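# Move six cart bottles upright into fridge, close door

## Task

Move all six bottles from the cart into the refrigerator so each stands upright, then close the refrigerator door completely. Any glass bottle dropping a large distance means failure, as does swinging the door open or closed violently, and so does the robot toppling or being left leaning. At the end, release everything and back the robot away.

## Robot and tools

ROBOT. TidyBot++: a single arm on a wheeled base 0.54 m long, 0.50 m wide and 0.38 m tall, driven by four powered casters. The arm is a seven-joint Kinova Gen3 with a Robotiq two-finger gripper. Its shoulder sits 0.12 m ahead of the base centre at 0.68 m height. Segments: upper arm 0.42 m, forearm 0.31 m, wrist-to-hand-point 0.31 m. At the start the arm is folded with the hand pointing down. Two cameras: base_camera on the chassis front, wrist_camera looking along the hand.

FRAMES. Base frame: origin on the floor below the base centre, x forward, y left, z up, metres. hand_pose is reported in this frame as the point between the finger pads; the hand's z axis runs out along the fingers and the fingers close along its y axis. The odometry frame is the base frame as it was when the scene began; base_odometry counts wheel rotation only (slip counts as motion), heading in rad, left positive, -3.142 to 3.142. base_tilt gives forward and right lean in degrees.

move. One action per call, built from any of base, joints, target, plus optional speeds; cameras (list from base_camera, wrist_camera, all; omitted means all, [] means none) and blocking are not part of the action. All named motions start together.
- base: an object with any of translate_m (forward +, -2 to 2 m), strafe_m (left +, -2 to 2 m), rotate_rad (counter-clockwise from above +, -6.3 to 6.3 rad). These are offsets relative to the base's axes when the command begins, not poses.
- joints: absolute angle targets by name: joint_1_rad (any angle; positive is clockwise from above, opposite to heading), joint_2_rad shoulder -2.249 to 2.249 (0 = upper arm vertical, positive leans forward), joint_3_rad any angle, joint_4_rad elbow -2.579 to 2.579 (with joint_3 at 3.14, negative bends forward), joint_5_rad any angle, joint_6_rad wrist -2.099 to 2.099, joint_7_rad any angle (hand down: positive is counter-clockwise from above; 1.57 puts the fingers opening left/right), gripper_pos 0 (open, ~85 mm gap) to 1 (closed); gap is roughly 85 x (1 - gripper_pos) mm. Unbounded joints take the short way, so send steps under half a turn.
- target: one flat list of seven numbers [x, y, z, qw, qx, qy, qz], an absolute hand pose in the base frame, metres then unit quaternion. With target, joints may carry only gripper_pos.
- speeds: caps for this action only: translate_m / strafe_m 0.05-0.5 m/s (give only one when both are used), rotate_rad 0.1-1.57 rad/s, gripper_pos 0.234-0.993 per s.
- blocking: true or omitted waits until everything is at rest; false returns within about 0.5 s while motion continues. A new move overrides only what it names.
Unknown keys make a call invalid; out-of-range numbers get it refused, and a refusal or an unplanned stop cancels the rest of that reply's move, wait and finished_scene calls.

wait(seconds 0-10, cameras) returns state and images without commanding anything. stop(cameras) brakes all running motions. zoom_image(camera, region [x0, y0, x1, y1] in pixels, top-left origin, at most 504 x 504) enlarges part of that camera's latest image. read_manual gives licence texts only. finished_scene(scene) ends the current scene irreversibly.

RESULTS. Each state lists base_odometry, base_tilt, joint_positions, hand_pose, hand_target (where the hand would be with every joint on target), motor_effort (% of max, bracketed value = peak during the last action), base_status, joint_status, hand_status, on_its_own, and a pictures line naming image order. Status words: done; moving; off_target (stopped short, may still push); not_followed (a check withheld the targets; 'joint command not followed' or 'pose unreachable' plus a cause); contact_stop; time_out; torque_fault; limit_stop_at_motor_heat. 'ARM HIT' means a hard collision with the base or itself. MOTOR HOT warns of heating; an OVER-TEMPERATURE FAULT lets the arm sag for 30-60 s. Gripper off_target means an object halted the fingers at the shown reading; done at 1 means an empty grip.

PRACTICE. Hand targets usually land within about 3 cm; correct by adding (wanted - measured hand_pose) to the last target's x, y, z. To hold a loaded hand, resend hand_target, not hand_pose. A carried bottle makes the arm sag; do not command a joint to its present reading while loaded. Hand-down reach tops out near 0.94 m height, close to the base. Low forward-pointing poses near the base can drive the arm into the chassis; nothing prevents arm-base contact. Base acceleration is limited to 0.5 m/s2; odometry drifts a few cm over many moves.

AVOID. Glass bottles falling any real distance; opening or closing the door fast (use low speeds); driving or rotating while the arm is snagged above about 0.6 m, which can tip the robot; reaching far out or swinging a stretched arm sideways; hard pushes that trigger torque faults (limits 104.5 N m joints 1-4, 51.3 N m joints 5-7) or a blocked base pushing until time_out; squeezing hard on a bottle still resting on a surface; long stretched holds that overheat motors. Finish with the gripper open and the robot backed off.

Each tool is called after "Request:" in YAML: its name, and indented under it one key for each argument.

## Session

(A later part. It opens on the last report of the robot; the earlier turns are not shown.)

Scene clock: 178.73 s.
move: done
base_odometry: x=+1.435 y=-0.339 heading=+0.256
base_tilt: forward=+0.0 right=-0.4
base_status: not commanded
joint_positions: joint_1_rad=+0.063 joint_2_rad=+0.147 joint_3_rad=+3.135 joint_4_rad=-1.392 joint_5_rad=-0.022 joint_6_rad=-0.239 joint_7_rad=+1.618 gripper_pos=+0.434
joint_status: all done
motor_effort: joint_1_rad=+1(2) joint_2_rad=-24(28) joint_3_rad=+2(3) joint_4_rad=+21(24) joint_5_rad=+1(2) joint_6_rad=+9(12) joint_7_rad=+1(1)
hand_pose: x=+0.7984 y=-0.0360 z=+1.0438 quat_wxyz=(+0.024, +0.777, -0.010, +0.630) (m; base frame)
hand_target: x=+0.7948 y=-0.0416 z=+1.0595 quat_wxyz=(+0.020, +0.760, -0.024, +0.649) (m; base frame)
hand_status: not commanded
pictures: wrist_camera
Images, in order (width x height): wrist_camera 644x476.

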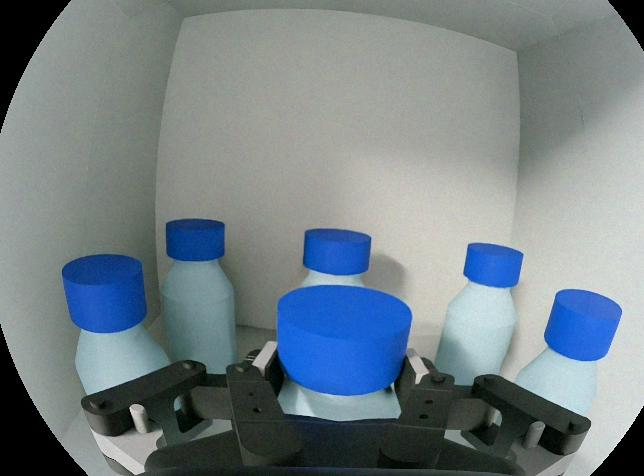

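Request:
move:
  joints: {"gripper_pos": 0.2}
  cameras: ["wrist_camera"]

Request:
move:
  base: {"translate_m": -0.45}
  blocking: false
  cameras: []

Request:
wait:
  seconds: 0.7
  cameras: []

Request:
move:
  joints: {"joint_1_rad": 0.065, "joint_2_rad": -0.55, "joint_3_rad": 3.14, "joint_4_rad": -1.87, "joint_5_rad": 0, "joint_6_rad": -0.49, "joint_7_rad": 1.57, "gripper_pos": 1.0}

Scene clock: 179.73 s.
move: done
base_odometry: x=+1.435 y=-0.339 heading=+0.256
base_tilt: forward=+0.0 right=-0.4
base_status: not commanded
joint_positions: joint_1_rad=+0.063 joint_2_rad=+0.147 joint_3_rad=+3.135 joint_4_rad=-1.392 joint_5_rad=-0.022 joint_6_rad=-0.237 joint_7_rad=+1.618 gripper_pos=+0.200
joint_status: all done
motor_effort: joint_1_rad=+0(2) joint_2_rad=-23(25) joint_3_rad=+0(3) joint_4_rad=+20(21) joint_5_rad=+0(1) joint_6_rad=+8(9) joint_7_rad=+0(1)
hand_pose: x=+0.7985 y=-0.0361 z=+1.0445 quat_wxyz=(+0.024, +0.776, -0.011, +0.630) (m; base frame)
hand_target: x=+0.7948 y=-0.0416 z=+1.0595 quat_wxyz=(+0.020, +0.760, -0.024, +0.649) (m; base frame)
hand_status: not commanded
pictures: wrist_camera
Images, in order (width x height): wrist_camera 644x476.

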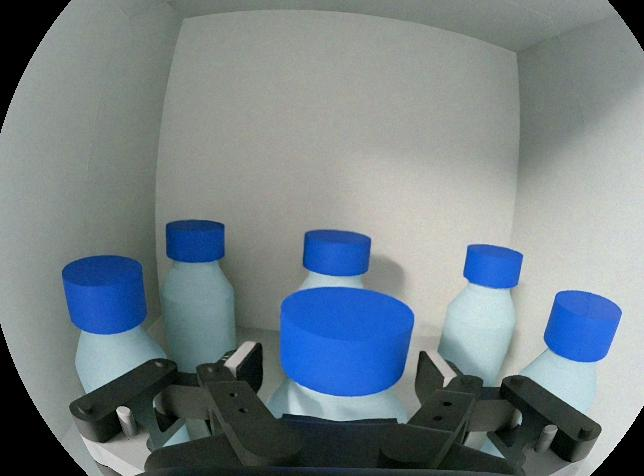

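Scene clock: 180.23 s.
move: moving
base_odometry: x=+1.375 y=-0.355 heading=+0.256
base_tilt: forward=+0.0 right=-0.4
base_status: translate_m moving
joint_positions: joint_1_rad=+0.063 joint_2_rad=+0.145 joint_3_rad=+3.135 joint_4_rad=-1.394 joint_5_rad=-0.022 joint_6_rad=-0.235 joint_7_rad=+1.618 gripper_pos=+0.200
joint_status: not commanded
motor_effort: joint_1_rad=+0(2) joint_2_rad=-26(28) joint_3_rad=+1(2) joint_4_rad=+20(21) joint_5_rad=+0(1) joint_6_rad=+8(9) joint_7_rad=+0(1)
hand_pose: x=+0.7979 y=-0.0362 z=+1.0454 quat_wxyz=(+0.024, +0.775, -0.011, +0.631) (m; base frame)
hand_target: x=+0.7948 y=-0.0416 z=+1.0595 quat_wxyz=(+0.020, +0.760, -0.024, +0.649) (m; base frame)
hand_status: not commanded
pictures: none
No camera images: "cameras" was empty.

Scene clock: 180.93 s.
earlier move: moving
base_odometry: x=+1.120 y=-0.421 heading=+0.255
base_tilt: forward=+0.0 right=-0.4
base_status: translate_m moving
joint_positions: joint_1_rad=+0.064 joint_2_rad=+0.135 joint_3_rad=+3.135 joint_4_rad=-1.395 joint_5_rad=-0.022 joint_6_rad=-0.235 joint_7_rad=+1.618 gripper_pos=+0.200
joint_status: not commanded
motor_effort: joint_1_rad=+0(2) joint_2_rad=-21(28) joint_3_rad=+1(2) joint_4_rad=+20(21) joint_5_rad=+0(1) joint_6_rad=+9(9) joint_7_rad=+0(1)
hand_pose: x=+0.7942 y=-0.0363 z=+1.0519 quat_wxyz=(+0.024, +0.772, -0.011, +0.635) (m; base frame)
hand_target: x=+0.7948 y=-0.0416 z=+1.0595 quat_wxyz=(+0.020, +0.760, -0.024, +0.649) (m; base frame)
hand_status: not commanded
wait: 0.70 s; no rest
pictures: none
No camera images: "cameras" was empty.

Scene clock: 182.87 s.
move: done
base_odometry: x=+0.999 y=-0.453 heading=+0.255
base_tilt: forward=+0.0 right=-0.4
base_status: done
joint_positions: joint_1_rad=+0.064 joint_2_rad=-0.543 joint_3_rad=+3.135 joint_4_rad=-1.851 joint_5_rad=-0.022 joint_6_rad=-0.435 joint_7_rad=+1.618 gripper_pos=+1.000
joint_status: all done
motor_effort: joint_1_rad=+0(2) joint_2_rad=-2(23) joint_3_rad=+2(3) joint_4_rad=+19(21) joint_5_rad=+0(1) joint_6_rad=+9(10) joint_7_rad=-1(1)
hand_pose: x=+0.5115 y=-0.0175 z=+1.0704 quat_wxyz=(+0.025, +0.765, -0.008, +0.643) (m; base frame)
hand_target: x=+0.5053 y=-0.0230 z=+1.0448 quat_wxyz=(+0.020, +0.786, -0.025, +0.617) (m; base frame)
hand_status: not commanded
pictures: base_camera, wrist_camera
Images, in order (width x height): base_camera 644x364, wrist_camera 644x476.

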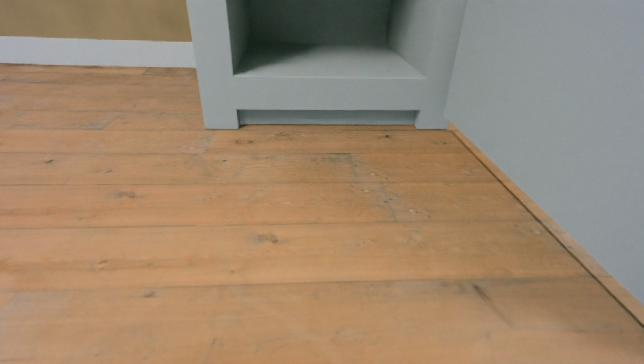

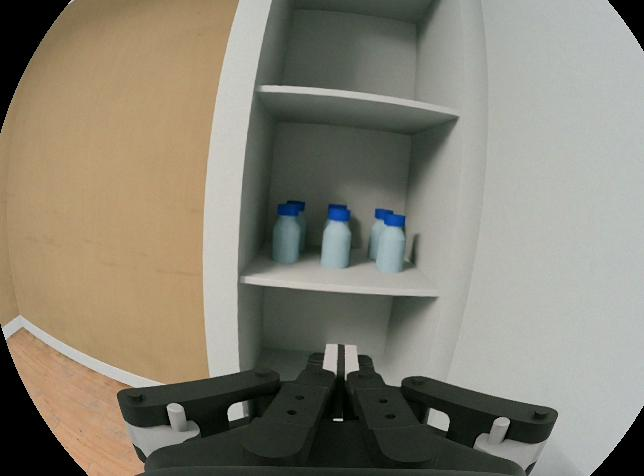

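Request:
move:
  base: {"translate_m": -0.18, "strafe_m": -0.58}

Request:
move:
  base: {"translate_m": 0.08}
  joints: {"joint_1_rad": 0.065, "joint_2_rad": 0.205, "joint_3_rad": 3.14, "joint_4_rad": -1.66, "joint_5_rad": 0, "joint_6_rad": 0.12, "joint_7_rad": 1.57}

Scene clock: 185.93 s.
move: done
base_odometry: x=+0.972 y=-1.059 heading=+0.255
base_tilt: forward=+0.0 right=-0.4
base_status: done
joint_positions: joint_1_rad=+0.064 joint_2_rad=-0.543 joint_3_rad=+3.136 joint_4_rad=-1.852 joint_5_rad=-0.022 joint_6_rad=-0.437 joint_7_rad=+1.618 gripper_pos=+1.000
joint_status: not commanded
motor_effort: joint_1_rad=+0(1) joint_2_rad=-2(3) joint_3_rad=+2(4) joint_4_rad=+20(20) joint_5_rad=+0(1) joint_6_rad=+9(9) joint_7_rad=+0(1)
hand_pose: x=+0.5114 y=-0.0175 z=+1.0693 quat_wxyz=(+0.025, +0.766, -0.008, +0.642) (m; base frame)
hand_target: x=+0.5053 y=-0.0230 z=+1.0448 quat_wxyz=(+0.020, +0.786, -0.025, +0.617) (m; base frame)
hand_status: not commanded
pictures: base_camera, wrist_camera
Images, in order (width x height): base_camera 644x364, wrist_camera 644x476.

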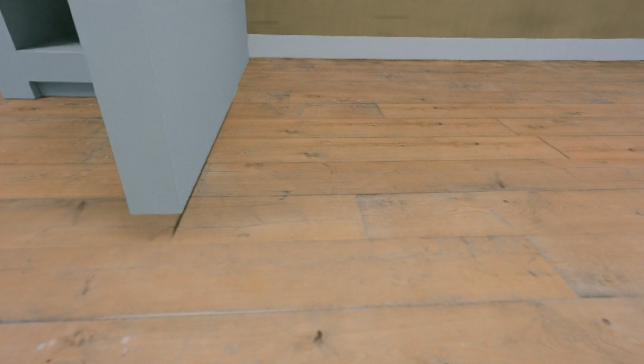

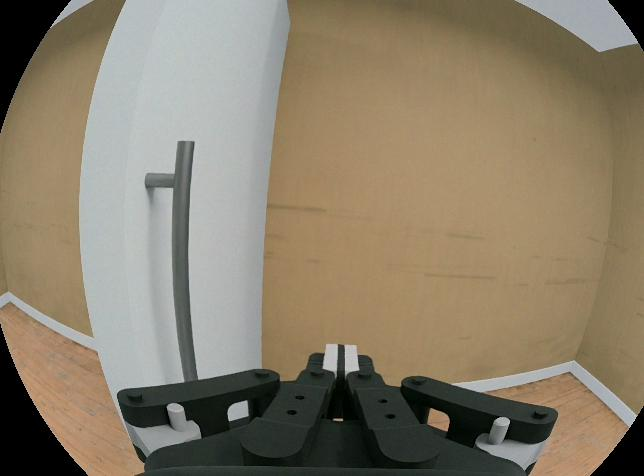

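Scene clock: 188.27 s.
move: done
base_odometry: x=+1.049 y=-1.039 heading=+0.255
base_tilt: forward=+0.0 right=-0.4
base_status: done
joint_positions: joint_1_rad=+0.064 joint_2_rad=+0.186 joint_3_rad=+3.136 joint_4_rad=-1.692 joint_5_rad=-0.022 joint_6_rad=+0.065 joint_7_rad=+1.618 gripper_pos=+1.000
joint_status: all done
motor_effort: joint_1_rad=+0(1) joint_2_rad=-24(26) joint_3_rad=+0(2) joint_4_rad=+19(21) joint_5_rad=+0(2) joint_6_rad=+9(10) joint_7_rad=+0(1)
hand_pose: x=+0.7974 y=-0.0385 z=+0.9259 quat_wxyz=(+0.026, +0.787, -0.013, +0.616) (m; base frame)
hand_target: x=+0.8108 y=-0.0427 z=+0.9486 quat_wxyz=(+0.020, +0.766, -0.025, +0.643) (m; base frame)
hand_status: not commanded
pictures: base_camera, wrist_camera
Images, in order (width x height): base_camera 644x364, wrist_camera 644x476.

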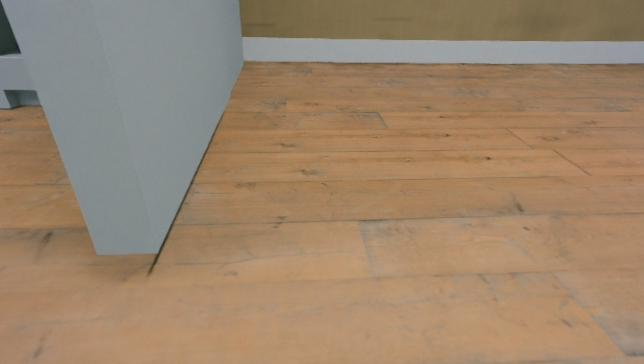

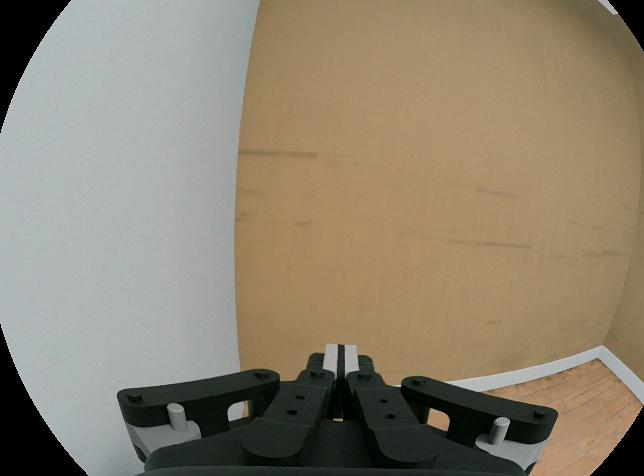

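Request:
move:
  base: {"strafe_m": 0.2}
  speeds: {"strafe_m": 0.12}

Scene clock: 191.13 s.
move: done
base_odometry: x=+0.999 y=-0.846 heading=+0.255
base_tilt: forward=+0.0 right=-0.4
base_status: done
joint_positions: joint_1_rad=+0.061 joint_2_rad=+0.186 joint_3_rad=+3.142 joint_4_rad=-1.690 joint_5_rad=-0.021 joint_6_rad=+0.068 joint_7_rad=+1.618 gripper_pos=+1.000
joint_status: not commanded
motor_effort: joint_1_rad=+0(11) joint_2_rad=-24(25) joint_3_rad=+1(9) joint_4_rad=+19(21) joint_5_rad=+0(1) joint_6_rad=+8(9) joint_7_rad=+0(1)
hand_pose: x=+0.7979 y=-0.0410 z=+0.9280 quat_wxyz=(+0.028, +0.785, -0.015, +0.618) (m; base frame)
hand_target: x=+0.8108 y=-0.0427 z=+0.9486 quat_wxyz=(+0.020, +0.766, -0.025, +0.643) (m; base frame)
hand_status: not commanded
pictures: base_camera, wrist_camera
Images, in order (width x height): base_camera 644x364, wrist_camera 644x476.

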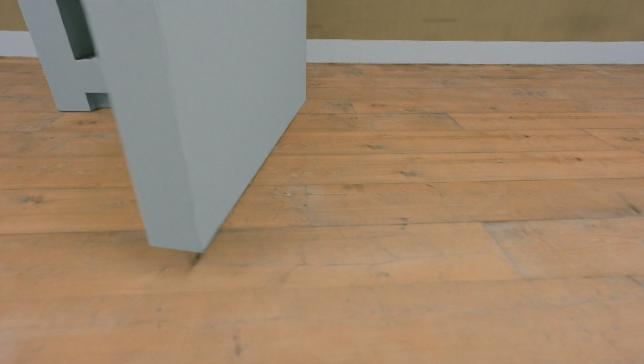

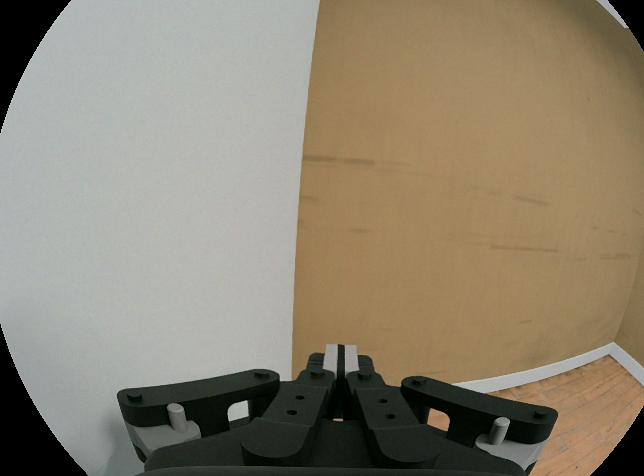

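Request:
move:
  base: {"strafe_m": 0.22}
  speeds: {"strafe_m": 0.12}

Scene clock: 193.70 s.
move: done
base_odometry: x=+0.944 y=-0.633 heading=+0.255
base_tilt: forward=+0.0 right=-0.4
base_status: done
joint_positions: joint_1_rad=+0.063 joint_2_rad=+0.186 joint_3_rad=+3.142 joint_4_rad=-1.690 joint_5_rad=-0.021 joint_6_rad=+0.069 joint_7_rad=+1.618 gripper_pos=+1.000
joint_status: not commanded
motor_effort: joint_1_rad=+0(3) joint_2_rad=-24(26) joint_3_rad=+0(3) joint_4_rad=+19(20) joint_5_rad=+1(1) joint_6_rad=+8(9) joint_7_rad=+0(1)
hand_pose: x=+0.7979 y=-0.0423 z=+0.9282 quat_wxyz=(+0.028, +0.785, -0.015, +0.618) (m; base frame)
hand_target: x=+0.8108 y=-0.0427 z=+0.9486 quat_wxyz=(+0.020, +0.766, -0.025, +0.643) (m; base frame)
hand_status: not commanded
pictures: base_camera, wrist_camera
Images, in order (width x height): base_camera 644x364, wrist_camera 644x476.

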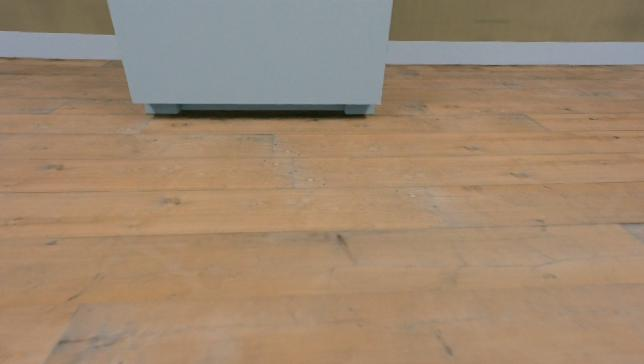

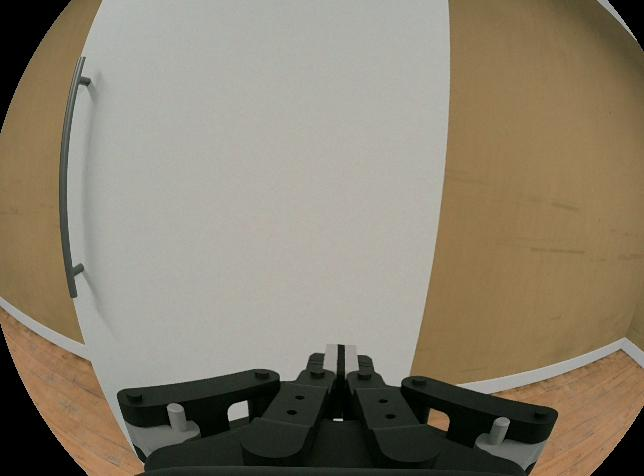

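Request:
move:
  base: {"translate_m": 0.26, "strafe_m": 0.13}
  speeds: {"translate_m": 0.25}

Request:
move:
  base: {"translate_m": 0.08}
  speeds: {"translate_m": 0.08}

Scene clock: 195.90 s.
move: done
base_odometry: x=+1.162 y=-0.441 heading=+0.255
base_tilt: forward=+0.0 right=-0.4
base_status: done
joint_positions: joint_1_rad=+0.064 joint_2_rad=+0.190 joint_3_rad=+3.142 joint_4_rad=-1.688 joint_5_rad=-0.021 joint_6_rad=+0.070 joint_7_rad=+1.618 gripper_pos=+1.000
joint_status: not commanded
motor_effort: joint_1_rad=+0(2) joint_2_rad=-25(27) joint_3_rad=+0(2) joint_4_rad=+19(22) joint_5_rad=+0(1) joint_6_rad=+9(9) joint_7_rad=+0(1)
hand_pose: x=+0.7993 y=-0.0429 z=+0.9273 quat_wxyz=(+0.029, +0.785, -0.016, +0.618) (m; base frame)
hand_target: x=+0.8108 y=-0.0427 z=+0.9486 quat_wxyz=(+0.020, +0.766, -0.025, +0.643) (m; base frame)
hand_status: not commanded
pictures: base_camera, wrist_camera
Images, in order (width x height): base_camera 644x364, wrist_camera 644x476.

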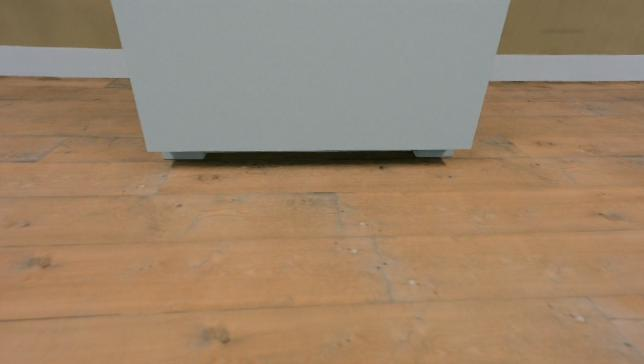

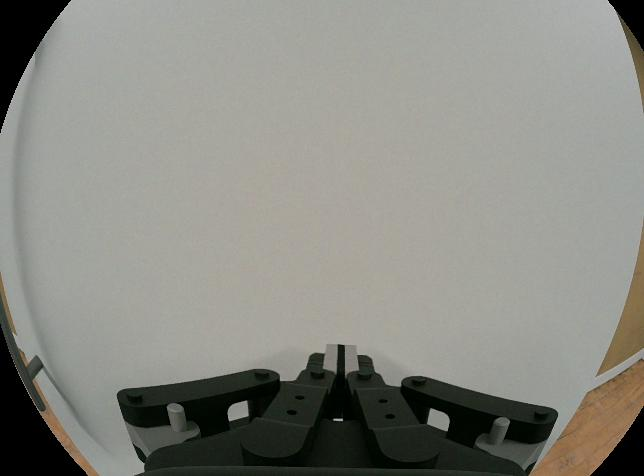

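Scene clock: 199.03 s.
move: time_out
base_odometry: x=+1.237 y=-0.421 heading=+0.254
base_tilt: forward=-0.1 right=-0.4
base_status: translate_m time_out (by the wheels' count: +0.077 of +0.080)
joint_positions: joint_1_rad=+0.069 joint_2_rad=+0.063 joint_3_rad=+3.142 joint_4_rad=-1.801 joint_5_rad=-0.021 joint_6_rad=+0.021 joint_7_rad=+1.618 gripper_pos=+1.000
joint_status: not commanded
motor_effort: joint_1_rad=+0(3) joint_2_rad=+3(25) joint_3_rad=+2(2) joint_4_rad=+39(47) joint_5_rad=+0(1) joint_6_rad=+25(32) joint_7_rad=-1(1)
hand_pose: x=+0.7447 y=-0.0421 z=+0.9272 quat_wxyz=(+0.029, +0.796, -0.017, +0.604) (m; base frame)
hand_target: x=+0.8108 y=-0.0427 z=+0.9486 quat_wxyz=(+0.020, +0.766, -0.025, +0.643) (m; base frame)
hand_status: not commanded
pictures: base_camera, wrist_camera
Images, in order (width x height): base_camera 644x364, wrist_camera 644x476.

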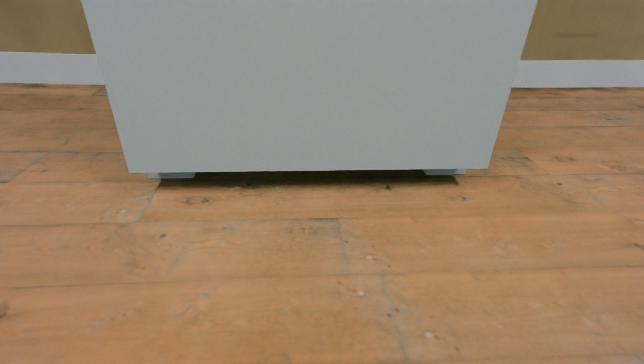

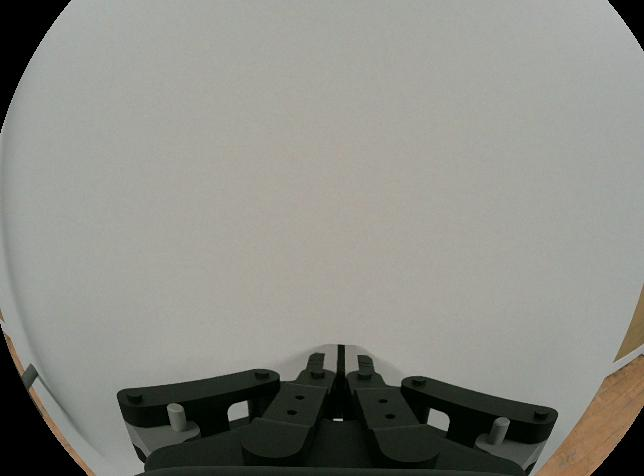

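Request:
move:
  base: {"translate_m": -0.45}

Scene clock: 201.50 s.
move: done
base_odometry: x=+0.801 y=-0.534 heading=+0.254
base_tilt: forward=+0.0 right=-0.4
base_status: done
joint_positions: joint_1_rad=+0.066 joint_2_rad=+0.200 joint_3_rad=+3.142 joint_4_rad=-1.681 joint_5_rad=-0.021 joint_6_rad=+0.094 joint_7_rad=+1.618 gripper_pos=+1.000
joint_status: not commanded
motor_effort: joint_1_rad=+0(3) joint_2_rad=-25(29) joint_3_rad=+1(3) joint_4_rad=+19(39) joint_5_rad=+1(1) joint_6_rad=+9(25) joint_7_rad=+0(1)
hand_pose: x=+0.8047 y=-0.0444 z=+0.9314 quat_wxyz=(+0.029, +0.779, -0.016, +0.626) (m; base frame)
hand_target: x=+0.8108 y=-0.0427 z=+0.9486 quat_wxyz=(+0.020, +0.766, -0.025, +0.643) (m; base frame)
hand_status: not commanded
pictures: base_camera, wrist_camera
Images, in order (width x height): base_camera 644x364, wrist_camera 644x476.

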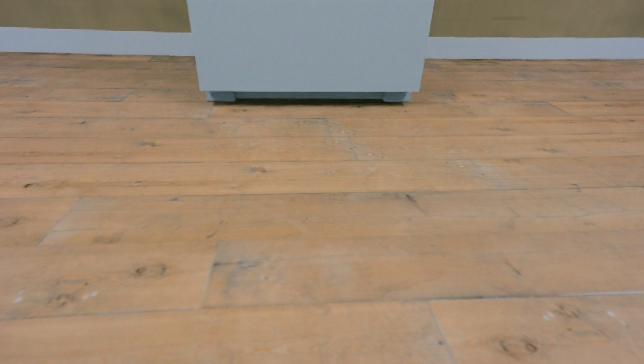

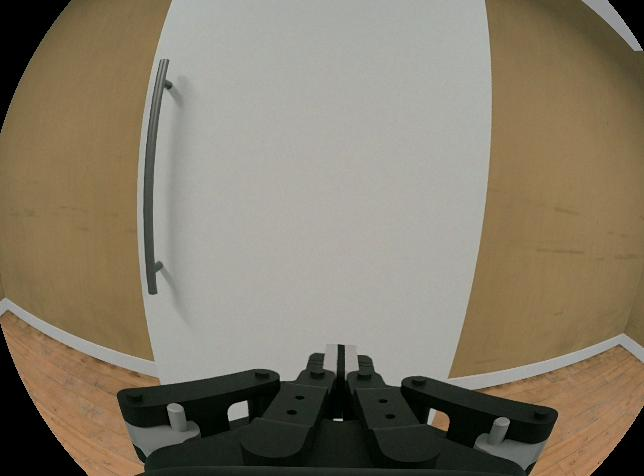

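Closed evenly.

Request:
finished_scene:
  scene: 2

The scene is finished: the task was done.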